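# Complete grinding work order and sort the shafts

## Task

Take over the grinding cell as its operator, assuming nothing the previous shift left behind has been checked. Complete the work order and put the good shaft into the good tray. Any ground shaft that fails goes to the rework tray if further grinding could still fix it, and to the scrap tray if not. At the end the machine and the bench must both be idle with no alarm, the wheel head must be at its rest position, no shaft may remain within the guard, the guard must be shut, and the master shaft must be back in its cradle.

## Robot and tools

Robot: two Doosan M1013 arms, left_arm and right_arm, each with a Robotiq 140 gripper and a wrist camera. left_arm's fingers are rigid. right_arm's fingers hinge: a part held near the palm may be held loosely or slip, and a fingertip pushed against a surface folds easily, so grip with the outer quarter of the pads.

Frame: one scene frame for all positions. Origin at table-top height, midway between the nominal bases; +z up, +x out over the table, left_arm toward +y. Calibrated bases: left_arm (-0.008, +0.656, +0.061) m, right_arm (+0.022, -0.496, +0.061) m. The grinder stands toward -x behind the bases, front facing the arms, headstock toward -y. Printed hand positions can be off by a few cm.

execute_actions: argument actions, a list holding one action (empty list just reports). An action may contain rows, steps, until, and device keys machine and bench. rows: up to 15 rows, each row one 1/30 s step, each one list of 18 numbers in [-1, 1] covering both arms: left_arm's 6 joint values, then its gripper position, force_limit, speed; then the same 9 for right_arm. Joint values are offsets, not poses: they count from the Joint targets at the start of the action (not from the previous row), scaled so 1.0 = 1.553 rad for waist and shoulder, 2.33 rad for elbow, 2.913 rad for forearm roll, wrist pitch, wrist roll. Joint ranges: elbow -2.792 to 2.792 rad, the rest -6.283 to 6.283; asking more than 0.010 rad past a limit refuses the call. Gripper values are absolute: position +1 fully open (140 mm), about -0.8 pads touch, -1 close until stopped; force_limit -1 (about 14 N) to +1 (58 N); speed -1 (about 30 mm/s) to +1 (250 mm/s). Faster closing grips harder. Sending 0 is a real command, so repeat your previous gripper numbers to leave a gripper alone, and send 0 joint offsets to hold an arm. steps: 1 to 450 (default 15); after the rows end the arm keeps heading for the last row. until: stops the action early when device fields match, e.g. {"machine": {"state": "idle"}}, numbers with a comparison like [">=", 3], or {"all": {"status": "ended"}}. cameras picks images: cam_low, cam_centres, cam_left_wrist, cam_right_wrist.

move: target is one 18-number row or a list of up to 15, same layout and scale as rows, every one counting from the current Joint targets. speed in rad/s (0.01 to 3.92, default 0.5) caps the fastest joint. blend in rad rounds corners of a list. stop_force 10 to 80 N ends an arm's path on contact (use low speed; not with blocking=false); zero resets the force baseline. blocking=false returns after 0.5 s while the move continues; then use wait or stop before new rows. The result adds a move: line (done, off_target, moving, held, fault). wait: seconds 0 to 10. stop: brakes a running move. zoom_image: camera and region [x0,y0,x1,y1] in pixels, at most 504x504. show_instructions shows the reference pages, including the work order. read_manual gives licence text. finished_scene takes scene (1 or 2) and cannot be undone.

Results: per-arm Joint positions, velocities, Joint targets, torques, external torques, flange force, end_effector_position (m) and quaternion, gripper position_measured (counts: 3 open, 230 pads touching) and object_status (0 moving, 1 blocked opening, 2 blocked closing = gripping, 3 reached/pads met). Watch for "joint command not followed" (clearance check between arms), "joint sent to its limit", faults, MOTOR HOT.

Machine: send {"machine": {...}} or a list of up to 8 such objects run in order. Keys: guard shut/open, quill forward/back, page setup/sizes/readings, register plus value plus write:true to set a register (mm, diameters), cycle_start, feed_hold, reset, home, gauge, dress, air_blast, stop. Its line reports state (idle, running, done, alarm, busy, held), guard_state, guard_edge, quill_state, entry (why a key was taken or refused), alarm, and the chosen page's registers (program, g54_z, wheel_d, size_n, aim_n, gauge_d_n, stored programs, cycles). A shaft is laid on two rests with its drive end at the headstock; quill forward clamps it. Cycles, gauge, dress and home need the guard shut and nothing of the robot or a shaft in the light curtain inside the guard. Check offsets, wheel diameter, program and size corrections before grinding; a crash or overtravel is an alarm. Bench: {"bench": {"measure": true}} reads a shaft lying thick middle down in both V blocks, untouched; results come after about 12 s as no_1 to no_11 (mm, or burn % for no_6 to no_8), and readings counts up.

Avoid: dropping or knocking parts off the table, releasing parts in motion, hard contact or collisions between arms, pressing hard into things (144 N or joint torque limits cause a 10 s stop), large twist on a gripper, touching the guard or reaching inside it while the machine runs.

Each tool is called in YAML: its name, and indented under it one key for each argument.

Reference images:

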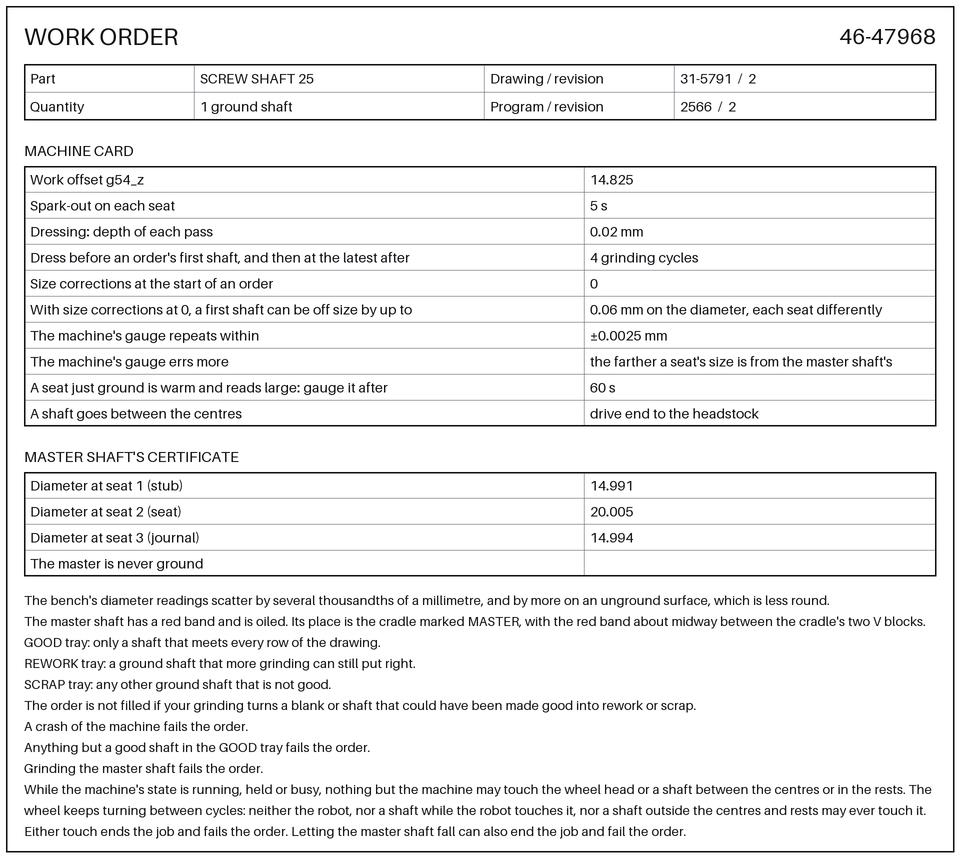

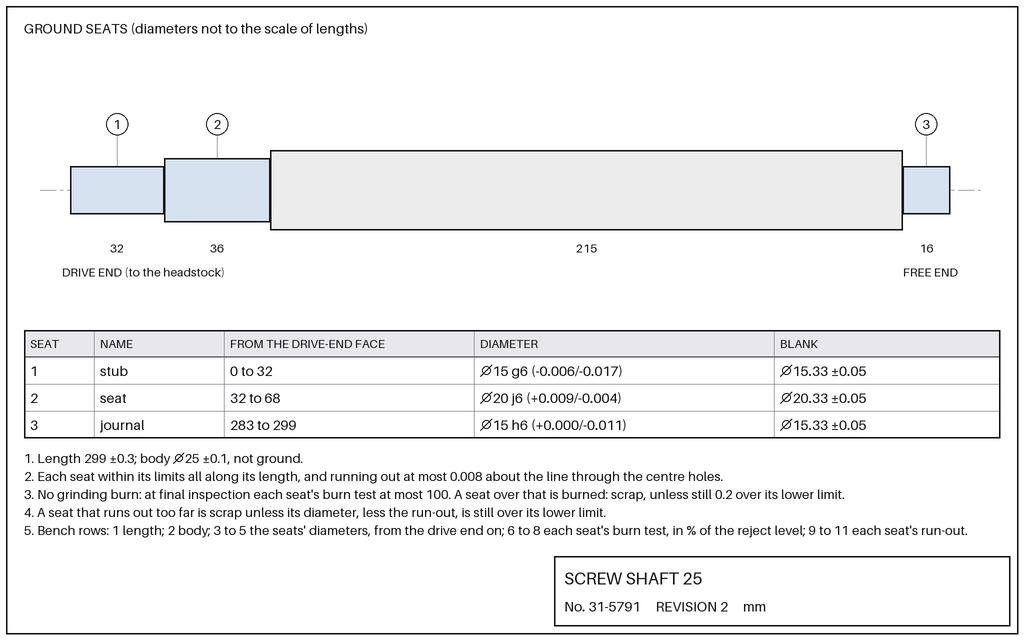

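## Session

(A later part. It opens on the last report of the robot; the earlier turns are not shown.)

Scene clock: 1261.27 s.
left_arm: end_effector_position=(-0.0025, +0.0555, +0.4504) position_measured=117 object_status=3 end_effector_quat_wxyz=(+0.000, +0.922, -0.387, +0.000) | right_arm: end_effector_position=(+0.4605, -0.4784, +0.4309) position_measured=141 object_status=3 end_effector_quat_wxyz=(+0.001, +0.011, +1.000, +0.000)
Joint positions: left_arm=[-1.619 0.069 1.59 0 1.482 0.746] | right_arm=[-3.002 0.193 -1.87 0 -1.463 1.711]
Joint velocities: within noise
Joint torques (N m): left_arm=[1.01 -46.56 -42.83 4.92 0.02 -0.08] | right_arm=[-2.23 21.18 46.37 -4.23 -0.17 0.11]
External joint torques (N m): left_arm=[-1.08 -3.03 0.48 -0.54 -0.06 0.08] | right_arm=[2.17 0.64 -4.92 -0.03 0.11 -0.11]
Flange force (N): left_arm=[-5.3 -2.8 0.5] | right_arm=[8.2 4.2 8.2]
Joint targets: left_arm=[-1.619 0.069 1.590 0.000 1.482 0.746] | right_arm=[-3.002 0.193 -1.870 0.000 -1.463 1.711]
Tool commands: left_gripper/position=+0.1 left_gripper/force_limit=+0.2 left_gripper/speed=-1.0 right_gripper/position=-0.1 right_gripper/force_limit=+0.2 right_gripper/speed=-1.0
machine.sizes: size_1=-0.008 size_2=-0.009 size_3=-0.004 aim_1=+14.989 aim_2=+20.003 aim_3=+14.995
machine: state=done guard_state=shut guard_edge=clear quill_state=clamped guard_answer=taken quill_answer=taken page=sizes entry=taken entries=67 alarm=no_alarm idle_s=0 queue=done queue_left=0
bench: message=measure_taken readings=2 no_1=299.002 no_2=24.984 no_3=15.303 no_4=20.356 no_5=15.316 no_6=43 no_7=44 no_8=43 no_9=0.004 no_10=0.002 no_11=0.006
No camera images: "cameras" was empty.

wait:
  seconds: 10
  cameras: []

wait:
  seconds: 10
  cameras: []

wait:
  seconds: 10
  cameras: []

wait:
  seconds: 10
  cameras: []

wait:
  seconds: 8
  cameras: []

execute_actions:
  actions:
    - {"machine":[{"page":"readings","register":"gauge_at","value":1,"write":true},{"gauge":true}],"steps":450,"until":{"machine":{"queue":["!=","running"]}}}
  cameras: []

execute_actions:
  actions:
    - {"machine":[{"register":"gauge_at","value":2,"write":true},{"gauge":true}],"steps":450,"until":{"machine":{"queue":["!=","running"]}}}
  cameras: []

execute_actions:
  actions:
    - {"machine":[{"register":"gauge_at","value":3,"write":true},{"gauge":true}],"steps":450,"until":{"machine":{"queue":["!=","running"]}}}
  cameras: []

execute_actions:
  actions:
    - {"machine":[{"gauge":true}],"steps":450,"until":{"machine":{"queue":["!=","running"]}}}
  cameras: []

execute_actions:
  actions:
    - {"machine":[{"register":"gauge_at","value":1,"write":true},{"gauge":true}],"steps":450,"until":{"machine":{"queue":["!=","running"]}}}
  cameras: []

execute_actions:
  actions:
    - {"machine":[{"register":"gauge_at","value":2,"write":true},{"gauge":true}],"steps":450,"until":{"machine":{"queue":["!=","running"]}}}
  cameras: []

Scene clock: 1271.70 s.
left_arm: end_effector_position=(-0.0025, +0.0555, +0.4504) position_measured=117 object_status=3 end_effector_quat_wxyz=(+0.000, +0.922, -0.387, +0.000) | right_arm: end_effector_position=(+0.4605, -0.4784, +0.4309) position_measured=141 object_status=3 end_effector_quat_wxyz=(+0.001, +0.011, +1.000, +0.000)
Joint positions: left_arm=[-1.619 0.069 1.59 0 1.482 0.746] | right_arm=[-3.002 0.193 -1.87 0 -1.463 1.711]
Joint velocities: within noise
Joint torques (N m): left_arm=[0.57 -46.7 -42.78 4.89 -0.02 -0.11] | right_arm=[-2.23 21.23 46.12 -4.22 -0.16 0.17]
External joint torques (N m): left_arm=[-0.81 -2.85 0.41 -0.53 -0.02 0.11] | right_arm=[2.14 0.78 -4.6 -0.04 0.11 -0.17]
Flange force (N): left_arm=[-4.7 -2.9 0.3] | right_arm=[8.0 4.0 7.7]
Joint targets: left_arm=[-1.619 0.069 1.590 0.000 1.482 0.746] | right_arm=[-3.002 0.193 -1.870 0.000 -1.463 1.711]
Tool commands: left_gripper/position=+0.1 left_gripper/force_limit=+0.2 left_gripper/speed=-1.0 right_gripper/position=-0.1 right_gripper/force_limit=+0.2 right_gripper/speed=-1.0
machine.sizes: size_1=-0.008 size_2=-0.009 size_3=-0.004 aim_1=+14.989 aim_2=+20.003 aim_3=+14.995
machine: state=done guard_state=shut guard_edge=clear quill_state=clamped guard_answer=taken quill_answer=taken page=sizes entry=taken entries=67 alarm=no_alarm idle_s=11 queue=done queue_left=0
bench: message=measure_taken readings=2 no_1=299.002 no_2=24.984 no_3=15.303 no_4=20.356 no_5=15.316 no_6=43 no_7=44 no_8=43 no_9=0.004 no_10=0.002 no_11=0.006
wait: 10.00 s; at rest from the start
No camera images: "cameras" was empty.

Scene clock: 1281.70 s.
left_arm: end_effector_position=(-0.0025, +0.0555, +0.4504) position_measured=117 object_status=3 end_effector_quat_wxyz=(+0.000, +0.922, -0.387, +0.000) | right_arm: end_effector_position=(+0.4605, -0.4784, +0.4309) position_measured=141 object_status=3 end_effector_quat_wxyz=(+0.001, +0.011, +1.000, +0.000)
Joint positions: left_arm=[-1.619 0.069 1.59 0 1.482 0.746] | right_arm=[-3.002 0.193 -1.87 0 -1.463 1.711]
Joint velocities: within noise
Joint torques (N m): left_arm=[0.74 -46.63 -42.8 4.94 0.02 -0.1] | right_arm=[-2.52 21.41 45.96 -4.28 -0.21 0.08]
External joint torques (N m): left_arm=[-0.97 -2.96 0.4 -0.57 -0.06 0.1] | right_arm=[2.55 0.14 -4.54 0.03 0.16 -0.08]
Flange force (N): left_arm=[-5.0 -2.8 0.4] | right_arm=[7.0 5.2 7.8]
Joint targets: left_arm=[-1.619 0.069 1.590 0.000 1.482 0.746] | right_arm=[-3.002 0.193 -1.870 0.000 -1.463 1.711]
Tool commands: left_gripper/position=+0.1 left_gripper/force_limit=+0.2 left_gripper/speed=-1.0 right_gripper/position=-0.1 right_gripper/force_limit=+0.2 right_gripper/speed=-1.0
machine.sizes: size_1=-0.008 size_2=-0.009 size_3=-0.004 aim_1=+14.989 aim_2=+20.003 aim_3=+14.995
machine: state=done guard_state=shut guard_edge=clear quill_state=clamped guard_answer=taken quill_answer=taken page=sizes entry=taken entries=67 alarm=no_alarm idle_s=20 queue=done queue_left=0
bench: message=measure_taken readings=2 no_1=299.002 no_2=24.984 no_3=15.303 no_4=20.356 no_5=15.316 no_6=43 no_7=44 no_8=43 no_9=0.004 no_10=0.002 no_11=0.006
wait: 10.00 s
No camera images: "cameras" was empty.

Scene clock: 1291.70 s.
left_arm: end_effector_position=(-0.0025, +0.0555, +0.4504) position_measured=117 object_status=3 end_effector_quat_wxyz=(+0.000, +0.922, -0.387, +0.000) | right_arm: end_effector_position=(+0.4605, -0.4784, +0.4309) position_measured=141 object_status=3 end_effector_quat_wxyz=(+0.001, +0.011, +1.000, +0.000)
Joint positions: left_arm=[-1.619 0.069 1.59 0 1.482 0.746] | right_arm=[-3.002 0.193 -1.87 0 -1.463 1.711]
Joint velocities: within noise
Joint torques (N m): left_arm=[0.93 -46.48 -42.96 4.94 0.01 -0.12] | right_arm=[-2.08 21.04 46.07 -4.21 -0.17 0.11]
External joint torques (N m): left_arm=[-0.9 -3.12 0.65 -0.57 -0.05 0.12] | right_arm=[2.07 0.68 -4.64 -0.04 0.12 -0.11]
Flange force (N): left_arm=[-5.4 -3.4 0.7] | right_arm=[7.9 4.0 7.8]
Joint targets: left_arm=[-1.619 0.069 1.590 0.000 1.482 0.746] | right_arm=[-3.002 0.193 -1.870 0.000 -1.463 1.711]
Tool commands: left_gripper/position=+0.1 left_gripper/force_limit=+0.2 left_gripper/speed=-1.0 right_gripper/position=-0.1 right_gripper/force_limit=+0.2 right_gripper/speed=-1.0
machine.sizes: size_1=-0.008 size_2=-0.009 size_3=-0.004 aim_1=+14.989 aim_2=+20.003 aim_3=+14.995
machine: state=done guard_state=shut guard_edge=clear quill_state=clamped guard_answer=taken quill_answer=taken page=sizes entry=taken entries=67 alarm=no_alarm idle_s=30 queue=done queue_left=0
bench: message=measure_taken readings=2 no_1=299.002 no_2=24.984 no_3=15.303 no_4=20.356 no_5=15.316 no_6=43 no_7=44 no_8=43 no_9=0.004 no_10=0.002 no_11=0.006
wait: 10.00 s
No camera images: "cameras" was empty.

Scene clock: 1301.70 s.
left_arm: end_effector_position=(-0.0025, +0.0555, +0.4504) position_measured=117 object_status=3 end_effector_quat_wxyz=(+0.000, +0.922, -0.387, +0.000) | right_arm: end_effector_position=(+0.4605, -0.4784, +0.4309) position_measured=141 object_status=3 end_effector_quat_wxyz=(+0.001, +0.011, +1.000, +0.000)
Joint positions: left_arm=[-1.619 0.069 1.59 0 1.482 0.746] | right_arm=[-3.002 0.193 -1.87 0 -1.463 1.711]
Joint velocities: within noise
Joint torques (N m): left_arm=[0.55 -46.46 -42.83 4.91 0.01 -0.05] | right_arm=[-2.16 20.95 46.28 -4.25 -0.19 0.14]
External joint torques (N m): left_arm=[-0.58 -3.12 0.51 -0.53 -0.05 0.05] | right_arm=[2.13 1.07 -4.76 -0.01 0.13 -0.14]
Flange force (N): left_arm=[-4.9 -3.5 0.5] | right_arm=[8.7 4.0 7.9]
Joint targets: left_arm=[-1.619 0.069 1.590 0.000 1.482 0.746] | right_arm=[-3.002 0.193 -1.870 0.000 -1.463 1.711]
Tool commands: left_gripper/position=+0.1 left_gripper/force_limit=+0.2 left_gripper/speed=-1.0 right_gripper/position=-0.1 right_gripper/force_limit=+0.2 right_gripper/speed=-1.0
machine.sizes: size_1=-0.008 size_2=-0.009 size_3=-0.004 aim_1=+14.989 aim_2=+20.003 aim_3=+14.995
machine: state=done guard_state=shut guard_edge=clear quill_state=clamped guard_answer=taken quill_answer=taken page=sizes entry=taken entries=67 alarm=no_alarm idle_s=40 queue=done queue_left=0
bench: message=measure_taken readings=2 no_1=299.002 no_2=24.984 no_3=15.303 no_4=20.356 no_5=15.316 no_6=43 no_7=44 no_8=43 no_9=0.004 no_10=0.002 no_11=0.006
wait: 10.00 s
No camera images: "cameras" was empty.

Scene clock: 1309.70 s.
left_arm: end_effector_position=(-0.0025, +0.0555, +0.4504) position_measured=117 object_status=3 end_effector_quat_wxyz=(+0.000, +0.922, -0.387, +0.000) | right_arm: end_effector_position=(+0.4605, -0.4784, +0.4309) position_measured=141 object_status=3 end_effector_quat_wxyz=(+0.001, +0.011, +1.000, +0.000)
Joint positions: left_arm=[-1.619 0.069 1.59 0 1.482 0.746] | right_arm=[-3.002 0.193 -1.87 0 -1.463 1.711]
Joint velocities: within noise
Joint torques (N m): left_arm=[0.75 -46.52 -42.78 4.9 0.04 -0.11] | right_arm=[-2.42 21.88 46.2 -4.24 -0.14 0.09]
External joint torques (N m): left_arm=[-0.73 -3.12 0.41 -0.52 -0.09 0.11] | right_arm=[2.45 -0.25 -4.78 -0.01 0.09 -0.09]
Flange force (N): left_arm=[-4.9 -3.3 0.4] | right_arm=[6.6 5.0 8.1]
Joint targets: left_arm=[-1.619 0.069 1.590 0.000 1.482 0.746] | right_arm=[-3.002 0.193 -1.870 0.000 -1.463 1.711]
Tool commands: left_gripper/position=+0.1 left_gripper/force_limit=+0.2 left_gripper/speed=-1.0 right_gripper/position=-0.1 right_gripper/force_limit=+0.2 right_gripper/speed=-1.0
machine.sizes: size_1=-0.008 size_2=-0.009 size_3=-0.004 aim_1=+14.989 aim_2=+20.003 aim_3=+14.995
machine: state=done guard_state=shut guard_edge=clear quill_state=clamped guard_answer=taken quill_answer=taken page=sizes entry=taken entries=67 alarm=no_alarm idle_s=48 queue=done queue_left=0
bench: message=measure_taken readings=2 no_1=299.002 no_2=24.984 no_3=15.303 no_4=20.356 no_5=15.316 no_6=43 no_7=44 no_8=43 no_9=0.004 no_10=0.002 no_11=0.006
wait: 8.00 s
No camera images: "cameras" was empty.

Scene clock: 1314.17 s.
left_arm: end_effector_position=(-0.0025, +0.0555, +0.4504) position_measured=117 object_status=3 end_effector_quat_wxyz=(+0.000, +0.922, -0.387, +0.000) | right_arm: end_effector_position=(+0.4605, -0.4784, +0.4309) position_measured=141 object_status=3 end_effector_quat_wxyz=(+0.001, +0.011, +1.000, +0.000)
Joint positions: left_arm=[-1.619 0.069 1.59 0 1.482 0.746] | right_arm=[-3.002 0.193 -1.87 0 -1.463 1.711]
Joint velocities: within noise
Joint torques (N m): left_arm=[0.72 -46.57 -42.81 4.89 0.04 -0.08] | right_arm=[-2 21.32 46.12 -4.24 -0.09 0.14]
External joint torques (N m): left_arm=[-0.65 -3.12 0.4 -0.5 -0.08 0.08] | right_arm=[1.91 0.78 -4.5 -0.04 0.04 -0.14]
Flange force (N): left_arm=[-4.8 -3.3 0.4] | right_arm=[7.8 3.6 7.4]
Joint targets: left_arm=[-1.619 0.069 1.590 0.000 1.482 0.746] | right_arm=[-3.002 0.193 -1.870 0.000 -1.463 1.711]
Tool commands: left_gripper/position=+0.1 left_gripper/force_limit=+0.2 left_gripper/speed=-1.0 right_gripper/position=-0.1 right_gripper/force_limit=+0.2 right_gripper/speed=-1.0
machine.readings: gauge_d=+14.990 gauge_d_1=+14.990 gauge_d_2=+0.000 gauge_d_3=+0.000 pos_x=+0.000 pos_z=+0.000 load_peak=+2.7 cycles=+4
machine: state=done guard_state=shut guard_edge=clear quill_state=clamped guard_answer=taken quill_answer=taken page=readings entry=taken entries=69 alarm=no_alarm idle_s=53 queue=done queue_left=0
bench: message=measure_taken readings=2 no_1=299.002 no_2=24.984 no_3=15.303 no_4=20.356 no_5=15.316 no_6=43 no_7=44 no_8=43 no_9=0.004 no_10=0.002 no_11=0.006
No camera images: "cameras" was empty.

Scene clock: 1318.63 s.
left_arm: end_effector_position=(-0.0025, +0.0555, +0.4504) position_measured=117 object_status=3 end_effector_quat_wxyz=(+0.000, +0.922, -0.387, +0.000) | right_arm: end_effector_position=(+0.4605, -0.4784, +0.4309) position_measured=141 object_status=3 end_effector_quat_wxyz=(+0.001, +0.011, +1.000, +0.000)
Joint positions: left_arm=[-1.619 0.069 1.59 0 1.482 0.746] | right_arm=[-3.002 0.193 -1.87 0 -1.463 1.711]
Joint velocities: within noise
Joint torques (N m): left_arm=[0.96 -46.65 -42.92 4.9 0.02 -0.12] | right_arm=[-2.22 21.33 46.17 -4.21 -0.16 0.12]
External joint torques (N m): left_arm=[-0.94 -2.98 0.56 -0.52 -0.06 0.12] | right_arm=[2.09 0.8 -4.64 -0.05 0.1 -0.12]
Flange force (N): left_arm=[-5.2 -3.1 0.6] | right_arm=[8.1 4.0 7.7]
Joint targets: left_arm=[-1.619 0.069 1.590 0.000 1.482 0.746] | right_arm=[-3.002 0.193 -1.870 0.000 -1.463 1.711]
Tool commands: left_gripper/position=+0.1 left_gripper/force_limit=+0.2 left_gripper/speed=-1.0 right_gripper/position=-0.1 right_gripper/force_limit=+0.2 right_gripper/speed=-1.0
machine.readings: gauge_d=+20.003 gauge_d_1=+14.990 gauge_d_2=+20.003 gauge_d_3=+0.000 pos_x=+0.000 pos_z=+0.000 load_peak=+2.7 cycles=+4
machine: state=done guard_state=shut guard_edge=clear quill_state=clamped guard_answer=taken quill_answer=taken page=readings entry=taken entries=71 alarm=no_alarm idle_s=57 queue=done queue_left=0
bench: message=measure_taken readings=2 no_1=299.002 no_2=24.984 no_3=15.303 no_4=20.356 no_5=15.316 no_6=43 no_7=44 no_8=43 no_9=0.004 no_10=0.002 no_11=0.006
No camera images: "cameras" was empty.

Scene clock: 1323.10 s.
left_arm: end_effector_position=(-0.0025, +0.0555, +0.4504) position_measured=117 object_status=3 end_effector_quat_wxyz=(+0.000, +0.922, -0.387, +0.000) | right_arm: end_effector_position=(+0.4605, -0.4784, +0.4309) position_measured=141 object_status=3 end_effector_quat_wxyz=(+0.001, +0.011, +1.000, +0.000)
Joint positions: left_arm=[-1.619 0.069 1.59 0 1.482 0.746] | right_arm=[-3.002 0.193 -1.87 0 -1.463 1.711]
Joint velocities: within noise
Joint torques (N m): left_arm=[0.89 -46.69 -42.92 4.91 0 -0.12] | right_arm=[-2.17 21.26 46.21 -4.24 -0.11 0.11]
External joint torques (N m): left_arm=[-0.95 -2.92 0.56 -0.53 -0.05 0.12] | right_arm=[2.09 0.62 -4.71 -0.02 0.05 -0.11]
Flange force (N): left_arm=[-5.1 -3.0 0.6] | right_arm=[7.9 4.0 7.8]
Joint targets: left_arm=[-1.619 0.069 1.590 0.000 1.482 0.746] | right_arm=[-3.002 0.193 -1.870 0.000 -1.463 1.711]
Tool commands: left_gripper/position=+0.1 left_gripper/force_limit=+0.2 left_gripper/speed=-1.0 right_gripper/position=-0.1 right_gripper/force_limit=+0.2 right_gripper/speed=-1.0
machine.readings: gauge_d=+14.994 gauge_d_1=+14.990 gauge_d_2=+20.003 gauge_d_3=+14.994 pos_x=+0.000 pos_z=+0.000 load_peak=+2.7 cycles=+4
machine: state=done guard_state=shut guard_edge=clear quill_state=clamped guard_answer=taken quill_answer=taken page=readings entry=taken entries=73 alarm=no_alarm idle_s=61 queue=done queue_left=0
bench: message=measure_taken readings=2 no_1=299.002 no_2=24.984 no_3=15.303 no_4=20.356 no_5=15.316 no_6=43 no_7=44 no_8=43 no_9=0.004 no_10=0.002 no_11=0.006
No camera images: "cameras" was empty.

Scene clock: 1327.37 s.
left_arm: end_effector_position=(-0.0025, +0.0555, +0.4504) position_measured=117 object_status=3 end_effector_quat_wxyz=(+0.000, +0.922, -0.387, +0.000) | right_arm: end_effector_position=(+0.4605, -0.4784, +0.4309) position_measured=141 object_status=3 end_effector_quat_wxyz=(+0.001, +0.011, +1.000, +0.000)
Joint positions: left_arm=[-1.619 0.069 1.59 0 1.482 0.746] | right_arm=[-3.002 0.193 -1.87 0 -1.463 1.711]
Joint velocities: within noise
Joint torques (N m): left_arm=[1.16 -46.57 -42.88 4.93 0.02 -0.11] | right_arm=[-1.99 21.11 46.12 -4.21 -0.13 0.15]
External joint torques (N m): left_arm=[-1.23 -3.06 0.48 -0.54 -0.06 0.11] | right_arm=[2.05 0.34 -4.75 -0.03 0.08 -0.15]
Flange force (N): left_arm=[-5.5 -2.7 0.5] | right_arm=[7.4 3.9 8.0]
Joint targets: left_arm=[-1.619 0.069 1.590 0.000 1.482 0.746] | right_arm=[-3.002 0.193 -1.870 0.000 -1.463 1.711]
Tool commands: left_gripper/position=+0.1 left_gripper/force_limit=+0.2 left_gripper/speed=-1.0 right_gripper/position=-0.1 right_gripper/force_limit=+0.2 right_gripper/speed=-1.0
machine.readings: gauge_d=+14.994 gauge_d_1=+14.990 gauge_d_2=+20.003 gauge_d_3=+14.994 pos_x=+0.000 pos_z=+0.000 load_peak=+2.7 cycles=+4
machine: state=done guard_state=shut guard_edge=clear quill_state=clamped guard_answer=taken quill_answer=taken page=readings entry=taken entries=74 alarm=no_alarm idle_s=66 queue=done queue_left=0
bench: message=measure_taken readings=2 no_1=299.002 no_2=24.984 no_3=15.303 no_4=20.356 no_5=15.316 no_6=43 no_7=44 no_8=43 no_9=0.004 no_10=0.002 no_11=0.006
No camera images: "cameras" was empty.

Scene clock: 1331.83 s.
left_arm: end_effector_position=(-0.0025, +0.0555, +0.4504) position_measured=117 object_status=3 end_effector_quat_wxyz=(+0.000, +0.922, -0.387, +0.000) | right_arm: end_effector_position=(+0.4605, -0.4784, +0.4309) position_measured=141 object_status=3 end_effector_quat_wxyz=(+0.001, +0.011, +1.000, +0.000)
Joint positions: left_arm=[-1.619 0.069 1.59 0 1.482 0.746] | right_arm=[-3.002 0.193 -1.87 0 -1.463 1.711]
Joint velocities: within noise
Joint torques (N m): left_arm=[0.65 -46.54 -42.83 4.86 0 -0.13] | right_arm=[-1.92 20.93 46.25 -4.22 -0.18 0.18]
External joint torques (N m): left_arm=[-0.62 -3.1 0.46 -0.48 -0.04 0.13] | right_arm=[1.97 0.91 -4.82 -0.02 0.12 -0.18]
Flange force (N): left_arm=[-4.8 -3.5 0.4] | right_arm=[8.4 3.6 8.0]
Joint targets: left_arm=[-1.619 0.069 1.590 0.000 1.482 0.746] | right_arm=[-3.002 0.193 -1.870 0.000 -1.463 1.711]
Tool commands: left_gripper/position=+0.1 left_gripper/force_limit=+0.2 left_gripper/speed=-1.0 right_gripper/position=-0.1 right_gripper/force_limit=+0.2 right_gripper/speed=-1.0
machine.readings: gauge_d=+14.991 gauge_d_1=+14.991 gauge_d_2=+20.003 gauge_d_3=+14.994 pos_x=+0.000 pos_z=+0.000 load_peak=+2.7 cycles=+4
machine: state=done guard_state=shut guard_edge=clear quill_state=clamped guard_answer=taken quill_answer=taken page=readings entry=taken entries=76 alarm=no_alarm idle_s=70 queue=done queue_left=0
bench: message=measure_taken readings=2 no_1=299.002 no_2=24.984 no_3=15.303 no_4=20.356 no_5=15.316 no_6=43 no_7=44 no_8=43 no_9=0.004 no_10=0.002 no_11=0.006
No camera images: "cameras" was empty.

Scene clock: 1336.30 s.
left_arm: end_effector_position=(-0.0025, +0.0555, +0.4504) position_measured=117 object_status=3 end_effector_quat_wxyz=(+0.000, +0.922, -0.387, +0.000) | right_arm: end_effector_position=(+0.4605, -0.4784, +0.4309) position_measured=141 object_status=3 end_effector_quat_wxyz=(+0.001, +0.011, +1.000, +0.000)
Joint positions: left_arm=[-1.619 0.069 1.59 0 1.482 0.746] | right_arm=[-3.002 0.193 -1.87 0 -1.463 1.711]
Joint velocities: within noise
Joint torques (N m): left_arm=[0.75 -46.57 -42.91 4.94 -0.03 -0.15] | right_arm=[-2.12 21.48 46.31 -4.2 -0.15 0.08]
External joint torques (N m): left_arm=[-0.85 -3.03 0.53 -0.56 -0.01 0.15] | right_arm=[2.15 0.12 -4.91 -0.05 0.1 -0.08]
Flange force (N): left_arm=[-5.0 -3.2 0.5] | right_arm=[7.3 4.3 8.3]
Joint targets: left_arm=[-1.619 0.069 1.590 0.000 1.482 0.746] | right_arm=[-3.002 0.193 -1.870 0.000 -1.463 1.711]
Tool commands: left_gripper/position=+0.1 left_gripper/force_limit=+0.2 left_gripper/speed=-1.0 right_gripper/position=-0.1 right_gripper/force_limit=+0.2 right_gripper/speed=-1.0
machine.readings: gauge_d=+20.003 gauge_d_1=+14.991 gauge_d_2=+20.003 gauge_d_3=+14.994 pos_x=+0.000 pos_z=+0.000 load_peak=+2.7 cycles=+4
machine: state=done guard_state=shut guard_edge=clear quill_state=clamped guard_answer=taken quill_answer=taken page=readings entry=taken entries=78 alarm=no_alarm idle_s=75 queue=done queue_left=0
bench: message=measure_taken readings=2 no_1=299.002 no_2=24.984 no_3=15.303 no_4=20.356 no_5=15.316 no_6=43 no_7=44 no_8=43 no_9=0.004 no_10=0.002 no_11=0.006
No camera images: "cameras" was empty.

execute_actions:
  actions:
    - {"machine":{"guard":"open"},"steps":120,"until":{"machine":{"guard_state":"open"}}}
  cameras: []

move:
  target:
    - [-0.4978,0.0006,0,0,0,0.0014,0.1,0.2,-1,0,0,0,0,0,0,-0.1,0.2,-1]
    - [-0.4974,0.3406,-0.2708,0,0.0347,0.0016,0.1,0.2,-1,0,0,0,0,0,0,-0.1,0.2,-1]
    - [-0.4974,0.3644,-0.1721,0,-0.0565,0.0016,0.1,0.2,-1,0,0,0,0,0,0,-0.1,0.2,-1]
  speed: [1.0,0.8,0.4]
  blend: [0.1,0.05,0]
  cameras: ["cam_left_wrist"]

Scene clock: 1338.53 s.
left_arm: end_effector_position=(-0.0025, +0.0555, +0.4504) position_measured=117 object_status=3 end_effector_quat_wxyz=(+0.000, +0.922, -0.387, +0.000) | right_arm: end_effector_position=(+0.4605, -0.4784, +0.4309) position_measured=141 object_status=3 end_effector_quat_wxyz=(+0.001, +0.011, +1.000, +0.000)
Joint positions: left_arm=[-1.619 0.069 1.59 0 1.482 0.746] | right_arm=[-3.002 0.193 -1.87 0 -1.463 1.711]
Joint velocities: within noise
Joint torques (N m): left_arm=[0.81 -46.69 -42.81 4.9 0.02 -0.12] | right_arm=[-2.14 21.39 46.31 -4.22 -0.16 0.13]
External joint torques (N m): left_arm=[-0.91 -2.92 0.43 -0.52 -0.06 0.12] | right_arm=[2.03 0.78 -4.7 -0.05 0.1 -0.13]
Flange force (N): left_arm=[-4.9 -2.9 0.4] | right_arm=[8.1 3.8 7.8]
Joint targets: left_arm=[-1.619 0.069 1.590 0.000 1.482 0.746] | right_arm=[-3.002 0.193 -1.870 0.000 -1.463 1.711]
Tool commands: left_gripper/position=+0.1 left_gripper/force_limit=+0.2 left_gripper/speed=-1.0 right_gripper/position=-0.1 right_gripper/force_limit=+0.2 right_gripper/speed=-1.0
machine.readings: gauge_d=+20.003 gauge_d_1=+14.991 gauge_d_2=+20.003 gauge_d_3=+14.994 pos_x=+0.000 pos_z=+0.000 load_peak=+2.7 cycles=+4
machine: state=done guard_state=open guard_edge=clear quill_state=clamped guard_answer=taken quill_answer=taken page=readings entry=taken entries=78 alarm=no_alarm idle_s=77 queue=running queue_left=0
bench: message=measure_taken readings=2 no_1=299.002 no_2=24.984 no_3=15.303 no_4=20.356 no_5=15.316 no_6=43 no_7=44 no_8=43 no_9=0.004 no_10=0.002 no_11=0.006
No camera images: "cameras" was empty.

Scene clock: 1341.30 s.
left_arm: end_effector_position=(-0.6497, +0.0118, +0.2401) position_measured=117 object_status=3 end_effector_quat_wxyz=(+0.000, +0.707, -0.708, +0.000) | right_arm: end_effector_position=(+0.4605, -0.4784, +0.4309) position_measured=141 object_status=3 end_effector_quat_wxyz=(+0.001, +0.011, +1.000, +0.000)
Joint positions: left_arm=[-2.392 0.635 1.189 0 1.318 0.751] | right_arm=[-3.002 0.193 -1.87 0 -1.463 1.711]
Joint velocities: within noise
Joint torques (N m): left_arm=[0.68 -100.95 -42.53 4.8 -0.04 -0.1] | right_arm=[-2.19 21.35 46.39 -4.24 -0.23 0.13]
External joint torques (N m): left_arm=[-0.96 -2.32 1.35 -0.54 0 0.1] | right_arm=[2.15 0.35 -4.95 -0.02 0.18 -0.13]
Flange force (N): left_arm=[-6.2 -4.8 0.5] | right_arm=[7.7 4.1 8.5]
Joint targets: left_arm=[-2.392 0.636 1.189 0.000 1.318 0.751] | right_arm=[-3.002 0.193 -1.870 0.000 -1.463 1.711]
machine.readings: gauge_d=+20.003 gauge_d_1=+14.991 gauge_d_2=+20.003 gauge_d_3=+14.994 pos_x=+0.000 pos_z=+0.000 load_peak=+2.7 cycles=+4
machine: state=done guard_state=open guard_edge=clear quill_state=clamped guard_answer=taken quill_answer=taken page=readings entry=taken entries=78 alarm=no_alarm idle_s=79 queue=done queue_left=0
bench: message=measure_taken readings=2 no_1=299.002 no_2=24.984 no_3=15.303 no_4=20.356 no_5=15.316 no_6=43 no_7=44 no_8=43 no_9=0.004 no_10=0.002 no_11=0.006
move: done
Images, in order (width x height): cam_left_wrist 672x504.

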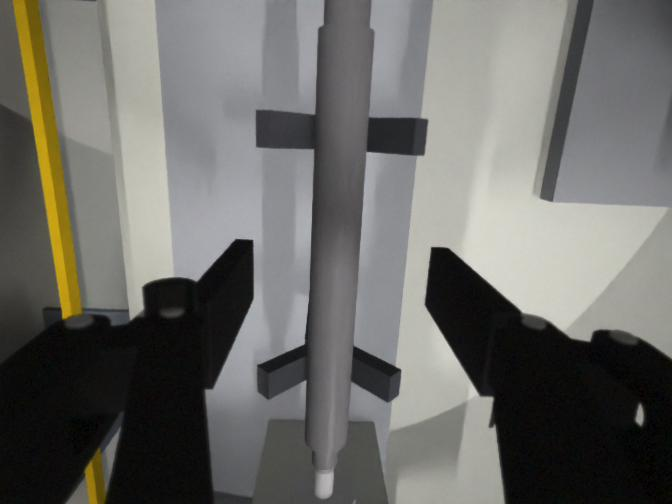

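move:
  target: [0.0019,0.0220,0.0261,0,-0.0329,0.0003,0.1,0.2,-1,0,0,0,0,0,0,-0.1,0.2,-1]
  speed: 0.08
  stop_force: 15
  cameras: ["cam_left_wrist"]

move:
  target: [0,0,0,0,0,0,-1,0,-1,0,0,0,0,0,0,-0.1,0.2,-1]
  cameras: []

execute_actions:
  actions:
    - {"rows":[[0,0,0,0,0,0,-0.98,0.2,-1,0,0,0,0,0,0,-0.1,0.2,-1]],"steps":15}
  cameras: []

Scene clock: 1343.67 s.
left_arm: end_effector_position=(-0.6487, +0.0090, +0.1764) position_measured=117 object_status=3 end_effector_quat_wxyz=(+0.000, +0.707, -0.707, +0.000) | right_arm: end_effector_position=(+0.4605, -0.4784, +0.4309) position_measured=141 object_status=3 end_effector_quat_wxyz=(+0.001, +0.011, +1.000, +0.000)
Joint positions: left_arm=[-2.389 0.67 1.25 0 1.222 0.752] | right_arm=[-3.002 0.193 -1.87 0 -1.463 1.711]
Joint velocities: within noise
Joint torques (N m): left_arm=[0.75 -102.37 -40.39 4.62 0.03 -0.09] | right_arm=[-2.36 21.19 46.19 -4.22 -0.17 0.11]
External joint torques (N m): left_arm=[-0.82 -2.64 0.41 -0.48 -0.07 0.09] | right_arm=[2.38 0.53 -4.74 -0.03 0.12 -0.11]
Flange force (N): left_arm=[-4.4 -3.3 -1.1] | right_arm=[7.9 4.7 8.0]
Joint targets: left_arm=[-2.389 0.670 1.250 0.000 1.222 0.752] | right_arm=[-3.002 0.193 -1.870 0.000 -1.463 1.711]
machine.readings: gauge_d=+20.003 gauge_d_1=+14.991 gauge_d_2=+20.003 gauge_d_3=+14.994 pos_x=+0.000 pos_z=+0.000 load_peak=+2.7 cycles=+4
machine: state=done guard_state=open guard_edge=clear quill_state=clamped guard_answer=taken quill_answer=taken page=readings entry=taken entries=78 alarm=no_alarm idle_s=82 queue=done queue_left=0
bench: message=measure_taken readings=2 no_1=299.002 no_2=24.984 no_3=15.303 no_4=20.356 no_5=15.316 no_6=43 no_7=44 no_8=43 no_9=0.004 no_10=0.002 no_11=0.006
move: done
Images, in order (width x height): cam_left_wrist 672x504.

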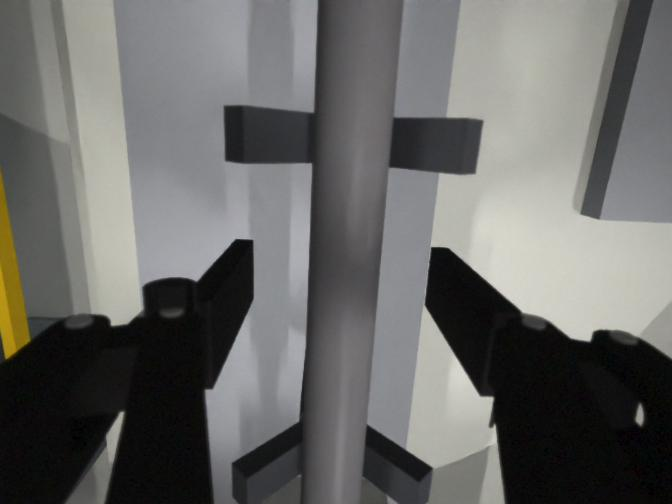

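Scene clock: 1345.73 s.
left_arm: end_effector_position=(-0.6486, +0.0089, +0.1764) position_measured=194 object_status=0 end_effector_quat_wxyz=(+0.000, +0.707, -0.707, +0.000) | right_arm: end_effector_position=(+0.4605, -0.4784, +0.4309) position_measured=141 object_status=3 end_effector_quat_wxyz=(+0.001, +0.011, +1.000, +0.000)
Joint positions: left_arm=[-2.389 0.67 1.25 0 1.222 0.752] | right_arm=[-3.002 0.193 -1.87 0 -1.463 1.711]
Joint velocities: within noise
Joint torques (N m): left_arm=[-12.79 -86.29 -43.79 -0.17 -8.57 -0.22] | right_arm=[-2.42 21.58 46.21 -4.18 -0.2 0.11]
External joint torques (N m): left_arm=[12.72 -18.77 3.78 4.31 8.53 0.22] | right_arm=[2.38 0.23 -4.81 -0.07 0.14 -0.11]
Flange force (N): left_arm=[-11.3 -31.2 -20.1] | right_arm=[7.4 4.7 8.2]
Joint targets: left_arm=[-2.389 0.670 1.250 0.000 1.222 0.752] | right_arm=[-3.002 0.193 -1.870 0.000 -1.463 1.711]
machine.readings: gauge_d=+20.003 gauge_d_1=+14.991 gauge_d_2=+20.003 gauge_d_3=+14.994 pos_x=+0.000 pos_z=+0.000 load_peak=+2.7 cycles=+4
machine: state=done guard_state=open guard_edge=clear quill_state=clamped guard_answer=taken quill_answer=taken page=readings entry=taken entries=78 alarm=no_alarm idle_s=84 queue=done queue_left=0
bench: message=measure_taken readings=2 no_1=299.002 no_2=24.984 no_3=15.303 no_4=20.356 no_5=15.316 no_6=43 no_7=44 no_8=43 no_9=0.004 no_10=0.002 no_11=0.006
move: done
No camera images: "cameras" was empty.

Scene clock: 1346.43 s.
left_arm: end_effector_position=(-0.6487, +0.0090, +0.1764) position_measured=195 object_status=2 end_effector_quat_wxyz=(+0.000, +0.707, -0.707, +0.000) | right_arm: end_effector_position=(+0.4605, -0.4784, +0.4309) position_measured=141 object_status=3 end_effector_quat_wxyz=(+0.001, +0.011, +1.000, +0.000)
Joint positions: left_arm=[-2.389 0.67 1.25 0 1.222 0.752] | right_arm=[-3.002 0.193 -1.87 0 -1.463 1.711]
Joint velocities: within noise
Joint torques (N m): left_arm=[-13.66 -86.39 -43.67 -0.41 -8.6 -0.24] | right_arm=[-2.21 21.26 46.19 -4.15 -0.19 0.12]
External joint torques (N m): left_arm=[13.58 -18.63 3.68 4.54 8.55 0.24] | right_arm=[2.23 0.27 -4.83 -0.09 0.14 -0.12]
Flange force (N): left_arm=[-10.2 -31.5 -20.2] | right_arm=[7.5 4.4 8.2]
Joint targets: left_arm=[-2.389 0.670 1.250 0.000 1.222 0.752] | right_arm=[-3.002 0.193 -1.870 0.000 -1.463 1.711]
machine.readings: gauge_d=+20.003 gauge_d_1=+14.991 gauge_d_2=+20.003 gauge_d_3=+14.994 pos_x=+0.000 pos_z=+0.000 load_peak=+2.7 cycles=+4
machine: state=done guard_state=open guard_edge=clear quill_state=clamped guard_answer=taken quill_answer=taken page=readings entry=taken entries=78 alarm=no_alarm idle_s=85 queue=done queue_left=0
bench: message=measure_taken readings=2 no_1=299.002 no_2=24.984 no_3=15.303 no_4=20.356 no_5=15.316 no_6=43 no_7=44 no_8=43 no_9=0.004 no_10=0.002 no_11=0.006
No camera images: "cameras" was empty.

execute_actions:
  actions:
    - {"machine":{"quill":"back"},"steps":150,"until":{"machine":{"quill_state":"back"}}}
  cameras: ["cam_left_wrist"]

move:
  target:
    - [-0.0044,-0.0062,0.0045,0,-0.0012,-0.0013,-0.98,0.2,-1,0,0,0,0,0,0,-0.1,0.2,-1]
    - [-0.0044,-0.0241,-0.0006,0,0.0071,-0.0013,-0.98,0.2,-1,0,0,0,0,0,0,-0.1,0.2,-1]
    - [-0.0044,-0.0417,-0.0445,0,0.0402,-0.0013,-0.98,0.2,-1,0,0,0,0,0,0,-0.1,0.2,-1]
    - [-0.0044,-0.3863,0.1459,0,0.0892,0,-0.98,0.2,-1,0,0,0,0,0,0,-0.1,0.2,-1]
  speed: [0.05,0.15,0.4,0.8]
  blend: [0,0.02,0.06,0]
  cameras: ["cam_left_wrist"]

Scene clock: 1349.50 s.
left_arm: end_effector_position=(-0.6487, +0.0090, +0.1764) position_measured=195 object_status=2 end_effector_quat_wxyz=(+0.000, +0.707, -0.707, +0.000) | right_arm: end_effector_position=(+0.4605, -0.4784, +0.4309) position_measured=141 object_status=3 end_effector_quat_wxyz=(+0.001, +0.011, +1.000, +0.000)
Joint positions: left_arm=[-2.389 0.67 1.25 0 1.222 0.752] | right_arm=[-3.002 0.193 -1.87 0 -1.463 1.711]
Joint velocities: within noise
Joint torques (N m): left_arm=[-10.68 -95.22 -46.95 0.74 -7.02 -0.26] | right_arm=[-2.24 21.36 46.24 -4.23 -0.17 0.14]
External joint torques (N m): left_arm=[10.44 -9.77 6.97 3.39 6.97 0.26] | right_arm=[2.22 0.4 -4.8 -0.02 0.12 -0.14]
Flange force (N): left_arm=[-10.4 -26.9 -9.7] | right_arm=[7.6 4.3 8.1]
Joint targets: left_arm=[-2.389 0.670 1.250 0.000 1.222 0.752] | right_arm=[-3.002 0.193 -1.870 0.000 -1.463 1.711]
Tool commands: left_gripper/position=-0.98 left_gripper/force_limit=+0.2 left_gripper/speed=-1.0 right_gripper/position=-0.1 right_gripper/force_limit=+0.2 right_gripper/speed=-1.0
machine.readings: gauge_d=+20.003 gauge_d_1=+0.000 gauge_d_2=+0.000 gauge_d_3=+0.000 pos_x=+0.000 pos_z=+0.000 load_peak=+2.7 cycles=+4
machine: state=idle guard_state=open guard_edge=clear quill_state=back guard_answer=taken quill_answer=taken page=readings entry=taken entries=78 alarm=no_alarm idle_s=88 queue=running queue_left=0
bench: message=measure_taken readings=2 no_1=299.002 no_2=24.984 no_3=15.303 no_4=20.356 no_5=15.316 no_6=43 no_7=44 no_8=43 no_9=0.004 no_10=0.002 no_11=0.006
Images, in order (width x height): cam_left_wrist 672x504.

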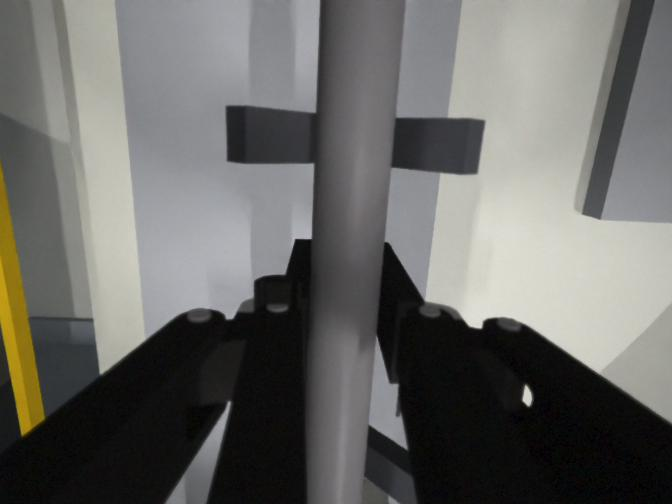

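Scene clock: 1351.40 s.
left_arm: end_effector_position=(-0.4253, +0.2238, +0.4503) position_measured=195 object_status=2 end_effector_quat_wxyz=(+0.000, +0.705, -0.709, +0.000) | right_arm: end_effector_position=(+0.4605, -0.4784, +0.4309) position_measured=141 object_status=3 end_effector_quat_wxyz=(+0.001, +0.011, +1.000, +0.000)
Joint positions: left_arm=[-2.396 0.07 1.59 0 1.482 0.752] | right_arm=[-3.002 0.193 -1.87 0 -1.463 1.711]
Joint velocities: within noise
Joint torques (N m): left_arm=[0.59 -53.54 -48.76 4.87 0.07 -0.08] | right_arm=[-2.12 20.81 46.37 -4.22 -0.12 0.12]
External joint torques (N m): left_arm=[-0.64 3.92 6.36 -0.48 -0.12 0.08] | right_arm=[2.06 1.06 -4.85 -0.05 0.07 -0.12]
Flange force (N): left_arm=[-4.1 -2.6 11.2] | right_arm=[8.8 3.9 8.0]
Joint targets: left_arm=[-2.396 0.070 1.590 0.000 1.482 0.752] | right_arm=[-3.002 0.193 -1.870 0.000 -1.463 1.711]
machine.readings: gauge_d=+20.003 gauge_d_1=+0.000 gauge_d_2=+0.000 gauge_d_3=+0.000 pos_x=+0.000 pos_z=+0.000 load_peak=+2.7 cycles=+4
machine: state=idle guard_state=open guard_edge=clear quill_state=back guard_answer=taken quill_answer=taken page=readings entry=taken entries=78 alarm=no_alarm idle_s=89 queue=done queue_left=0
bench: message=measure_taken readings=2 no_1=299.002 no_2=24.984 no_3=15.303 no_4=20.356 no_5=15.316 no_6=43 no_7=44 no_8=43 no_9=0.004 no_10=0.002 no_11=0.006
move: done; blend cut to 0.0139 rad at target 2, 0.0511 rad at target 3
Images, in order (width x height): cam_left_wrist 672x504.

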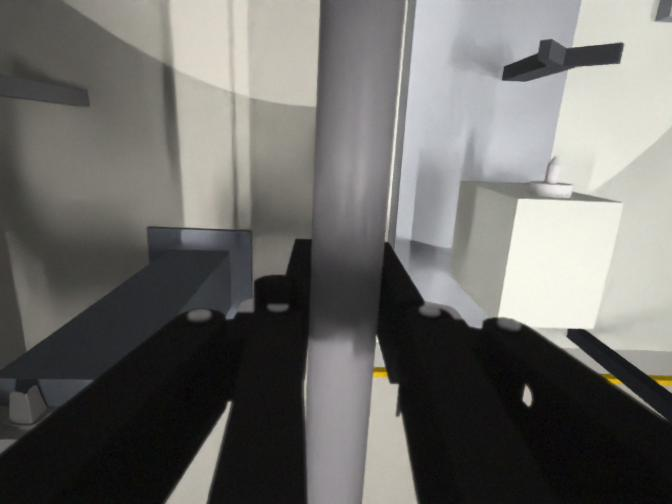

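move:
  target:
    - [0.9523,0,0,0,0,0.0007,-0.98,0.2,-1,0,0,0,0,0,0,-0.1,0.2,-1]
    - [0.9523,0.2988,-0.1485,0,-0.0402,0.0007,-0.98,0.2,-1,0,0,0,0,0,0,-0.1,0.2,-1]
    - [0.9523,0.3413,-0.0897,0,-0.1102,0.0007,-0.98,0.2,-1,0,0,0,0,0,0,-0.1,0.2,-1]
    - [0.9523,0.3767,-0.0661,0,-0.1480,0.0007,-0.98,0.2,-1,0,0,0,0,0,0,-0.1,0.2,-1]
  speed: [1.2,0.8,0.4,0.15]
  blend: [0.08,0.05,0.02,0]
  cameras: ["cam_left_wrist"]

execute_actions:
  actions:
    - {"machine":[{"quill":"forward"},{"guard":"shut"}],"steps":3}
  cameras: []

Scene clock: 1355.40 s.
left_arm: end_effector_position=(+0.5447, -0.0076, +0.0956) position_measured=195 object_status=2 end_effector_quat_wxyz=(+0.000, +0.999, -0.050, +0.000) | right_arm: end_effector_position=(+0.4605, -0.4784, +0.4309) position_measured=141 object_status=3 end_effector_quat_wxyz=(+0.001, +0.011, +1.000, +0.000)
Joint positions: left_arm=[-0.916 0.655 1.436 0 1.051 0.754] | right_arm=[-3.002 0.193 -1.87 0 -1.463 1.711]
Joint velocities: within noise
Joint torques (N m): left_arm=[0.8 -106.66 -41.7 4.35 0.04 -0.11] | right_arm=[-2.11 21.07 46.19 -4.2 -0.14 0.14]
External joint torques (N m): left_arm=[-1.25 5.8 4.71 -0.53 -0.08 0.11] | right_arm=[2 0.82 -4.71 -0.07 0.09 -0.14]
Flange force (N): left_arm=[-3.6 -1.7 7.7] | right_arm=[8.2 3.7 7.8]
Joint targets: left_arm=[-0.916 0.655 1.436 0.000 1.051 0.754] | right_arm=[-3.002 0.193 -1.870 0.000 -1.463 1.711]
machine.readings: gauge_d=+20.003 gauge_d_1=+0.000 gauge_d_2=+0.000 gauge_d_3=+0.000 pos_x=+0.000 pos_z=+0.000 load_peak=+2.7 cycles=+4
machine: state=idle guard_state=open guard_edge=clear quill_state=back guard_answer=taken quill_answer=taken page=readings entry=taken entries=78 alarm=no_alarm idle_s=93 queue=done queue_left=0
bench: message=measure_taken readings=2 no_1=299.002 no_2=24.984 no_3=15.303 no_4=20.356 no_5=15.316 no_6=43 no_7=44 no_8=43 no_9=0.004 no_10=0.002 no_11=0.006
move: done
Images, in order (width x height): cam_left_wrist 672x504.

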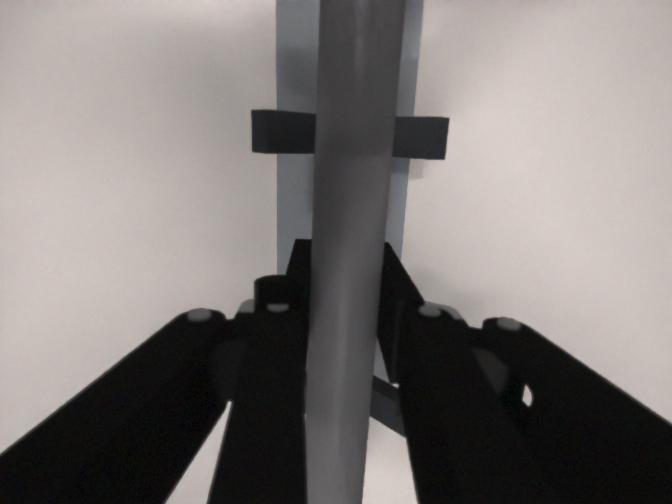

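Scene clock: 1355.70 s.
left_arm: end_effector_position=(+0.5447, -0.0076, +0.0955) position_measured=195 object_status=2 end_effector_quat_wxyz=(+0.000, +0.999, -0.050, +0.000) | right_arm: end_effector_position=(+0.4605, -0.4784, +0.4309) position_measured=141 object_status=3 end_effector_quat_wxyz=(+0.001, +0.011, +1.000, +0.000)
Joint positions: left_arm=[-0.916 0.655 1.436 0 1.051 0.754] | right_arm=[-3.002 0.193 -1.87 0 -1.463 1.711]
Joint velocities: within noise
Joint torques (N m): left_arm=[0.62 -106.59 -42.06 4.34 -0.02 -0.11] | right_arm=[-2.25 21.23 46.25 -4.22 -0.16 0.12]
External joint torques (N m): left_arm=[-0.87 5.79 5.13 -0.53 -0.02 0.11] | right_arm=[2.2 0.57 -4.81 -0.04 0.11 -0.12]
Flange force (N): left_arm=[-4.0 -2.7 7.9] | right_arm=[7.9 4.3 8.1]
Joint targets: left_arm=[-0.916 0.655 1.436 0.000 1.051 0.754] | right_arm=[-3.002 0.193 -1.870 0.000 -1.463 1.711]
Tool commands: left_gripper/position=-0.98 left_gripper/force_limit=+0.2 left_gripper/speed=-1.0 right_gripper/position=-0.1 right_gripper/force_limit=+0.2 right_gripper/speed=-1.0
machine.readings: gauge_d=+20.003 gauge_d_1=+0.000 gauge_d_2=+0.000 gauge_d_3=+0.000 pos_x=+0.000 pos_z=+0.000 load_peak=+2.7 cycles=+4
machine: state=idle guard_state=open guard_edge=clear quill_state=between guard_answer=taken quill_answer=taken page=readings entry=taken entries=78 alarm=no_alarm idle_s=94 queue=running queue_left=1
bench: message=measure_taken readings=2 no_1=299.002 no_2=24.984 no_3=15.303 no_4=20.356 no_5=15.316 no_6=43 no_7=44 no_8=43 no_9=0.004 no_10=0.002 no_11=0.006
No camera images: "cameras" was empty.

move:
  target: [0,0.0222,0.0094,0,-0.0197,0,-0.98,0.2,-1,0,0,0,0,0,0,-0.1,0.2,-1]
  speed: 0.03
  stop_force: 12
  cameras: ["cam_left_wrist"]

Scene clock: 1358.30 s.
left_arm: end_effector_position=(+0.5452, -0.0083, +0.0565) position_measured=195 object_status=2 end_effector_quat_wxyz=(+0.001, +0.999, -0.050, +0.001) | right_arm: end_effector_position=(+0.4605, -0.4784, +0.4309) position_measured=141 object_status=3 end_effector_quat_wxyz=(+0.001, +0.011, +1.000, +0.000)
Joint positions: left_arm=[-0.916 0.688 1.457 0 0.995 0.754] | right_arm=[-3.002 0.193 -1.87 0 -1.463 1.711]
Joint velocities: within noise
Joint torques (N m): left_arm=[6.49 -83.95 -26.21 6.67 0.45 0.45] | right_arm=[-2.35 21.45 46.17 -4.29 -0.14 0.13]
External joint torques (N m): left_arm=[-6.71 -18.35 -9.5 -2.98 -0.5 -0.45] | right_arm=[2.28 0.52 -4.67 0.03 0.09 -0.13]
Flange force (N): left_arm=[-7.3 4.5 -20.3] | right_arm=[7.7 4.4 7.8]
Joint targets: left_arm=[-0.916 0.688 1.457 0.000 0.995 0.754] | right_arm=[-3.002 0.193 -1.870 0.000 -1.463 1.711]
machine.readings: gauge_d=+20.003 gauge_d_1=+0.000 gauge_d_2=+0.000 gauge_d_3=+0.000 pos_x=+0.000 pos_z=+0.000 load_peak=+2.7 cycles=+4
machine: state=idle guard_state=open guard_edge=clear quill_state=forward_empty guard_answer=taken quill_answer=taken page=readings entry=taken entries=78 alarm=no_alarm idle_s=96 queue=running queue_left=1
bench: message=measure_taken readings=2 no_1=299.002 no_2=24.984 no_3=15.303 no_4=20.356 no_5=15.316 no_6=43 no_7=44 no_8=43 no_9=0.004 no_10=0.002 no_11=0.006
move: contact (left_arm)
Images, in order (width x height): cam_left_wrist 672x504.

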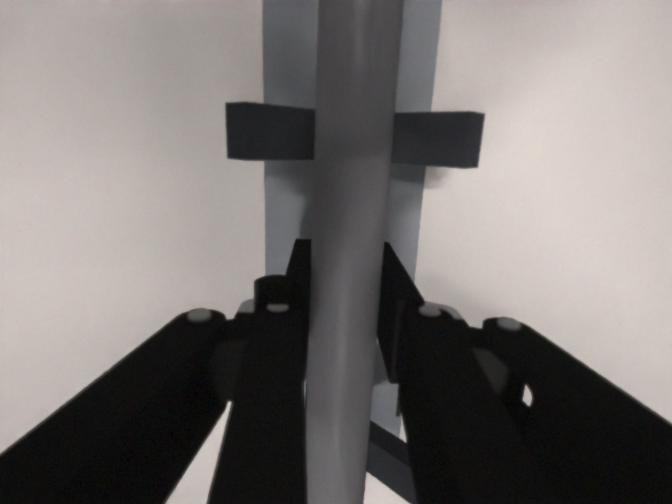

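Release, measure.

execute_actions:
  actions:
    - {"rows":[[0,0,0,0,0,0,0.1,0.2,-1,0,0,0,0,0,0,-0.1,0.2,-1]],"steps":75}
  cameras: ["cam_left_wrist"]

execute_actions:
  actions:
    - {"bench":{"measure":true},"steps":450,"until":{"bench":{"readings":[">",2]}}}
  cameras: []

Scene clock: 1361.13 s.
left_arm: end_effector_position=(+0.5452, -0.0083, +0.0565) position_measured=117 object_status=3 end_effector_quat_wxyz=(+0.001, +0.999, -0.050, +0.001) | right_arm: end_effector_position=(+0.4605, -0.4784, +0.4309) position_measured=141 object_status=3 end_effector_quat_wxyz=(+0.001, +0.011, +1.000, +0.000)
Joint positions: left_arm=[-0.916 0.688 1.457 0 0.995 0.754] | right_arm=[-3.002 0.193 -1.87 0 -1.463 1.711]
Joint velocities: within noise
Joint torques (N m): left_arm=[0.87 -99.49 -35.88 4.2 0.05 -0.1] | right_arm=[-1.94 21.05 46.04 -4.26 -0.18 0.18]
External joint torques (N m): left_arm=[-0.99 -2.83 0.19 -0.52 -0.1 0.1] | right_arm=[1.95 0.59 -4.62 0.01 0.13 -0.18]
Flange force (N): left_arm=[-3.9 -2.4 -2.3] | right_arm=[7.6 3.6 7.8]
Joint targets: left_arm=[-0.916 0.688 1.457 0.000 0.995 0.754] | right_arm=[-3.002 0.193 -1.870 0.000 -1.463 1.711]
machine.readings: gauge_d=+20.003 gauge_d_1=+0.000 gauge_d_2=+0.000 gauge_d_3=+0.000 pos_x=+0.000 pos_z=+0.000 load_peak=+2.7 cycles=+4
machine: state=idle guard_state=shut guard_edge=clear quill_state=forward_empty guard_answer=taken quill_answer=taken page=readings entry=taken entries=78 alarm=no_alarm idle_s=99 queue=done queue_left=0
bench: message=measure_taken readings=2 no_1=299.002 no_2=24.984 no_3=15.303 no_4=20.356 no_5=15.316 no_6=43 no_7=44 no_8=43 no_9=0.004 no_10=0.002 no_11=0.006
Images, in order (width x height): cam_left_wrist 672x504.

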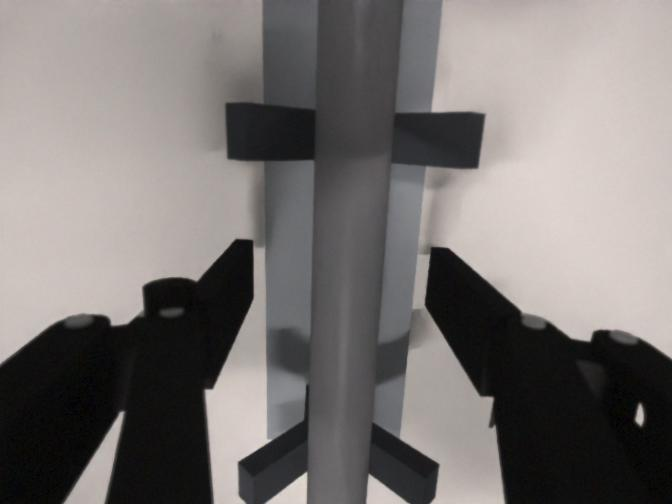

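Scene clock: 1373.33 s.
left_arm: end_effector_position=(+0.5452, -0.0083, +0.0565) position_measured=117 object_status=3 end_effector_quat_wxyz=(+0.001, +0.999, -0.050, +0.001) | right_arm: end_effector_position=(+0.4605, -0.4784, +0.4309) position_measured=141 object_status=3 end_effector_quat_wxyz=(+0.001, +0.011, +1.000, +0.000)
Joint positions: left_arm=[-0.916 0.688 1.457 0 0.995 0.754] | right_arm=[-3.002 0.193 -1.87 0 -1.463 1.711]
Joint velocities: within noise
Joint torques (N m): left_arm=[0.89 -99.55 -35.75 4.2 -0.01 -0.09] | right_arm=[-2.3 21.72 46.28 -4.22 -0.21 0.14]
External joint torques (N m): left_arm=[-1.2 -2.79 0.02 -0.51 -0.04 0.1] | right_arm=[2.29 0.05 -4.76 -0.04 0.16 -0.14]
Flange force (N): left_arm=[-3.7 -1.9 -2.4] | right_arm=[7.0 4.5 8.2]
Joint targets: left_arm=[-0.916 0.688 1.457 0.000 0.995 0.754] | right_arm=[-3.002 0.193 -1.870 0.000 -1.463 1.711]
Tool commands: left_gripper/position=+0.1 left_gripper/force_limit=+0.2 left_gripper/speed=-1.0 right_gripper/position=-0.1 right_gripper/force_limit=+0.2 right_gripper/speed=-1.0
machine.readings: gauge_d=+20.003 gauge_d_1=+0.000 gauge_d_2=+0.000 gauge_d_3=+0.000 pos_x=+0.000 pos_z=+0.000 load_peak=+2.7 cycles=+4
machine: state=idle guard_state=shut guard_edge=clear quill_state=forward_empty guard_answer=taken quill_answer=taken page=readings entry=taken entries=78 alarm=no_alarm idle_s=111 queue=done queue_left=0
bench: message=measure_taken readings=3 no_1=298.996 no_2=24.975 no_3=14.992 no_4=20.001 no_5=14.993 no_6=47 no_7=43 no_8=45 no_9=0.002 no_10=0.000 no_11=0.001
No camera images: "cameras" was empty.


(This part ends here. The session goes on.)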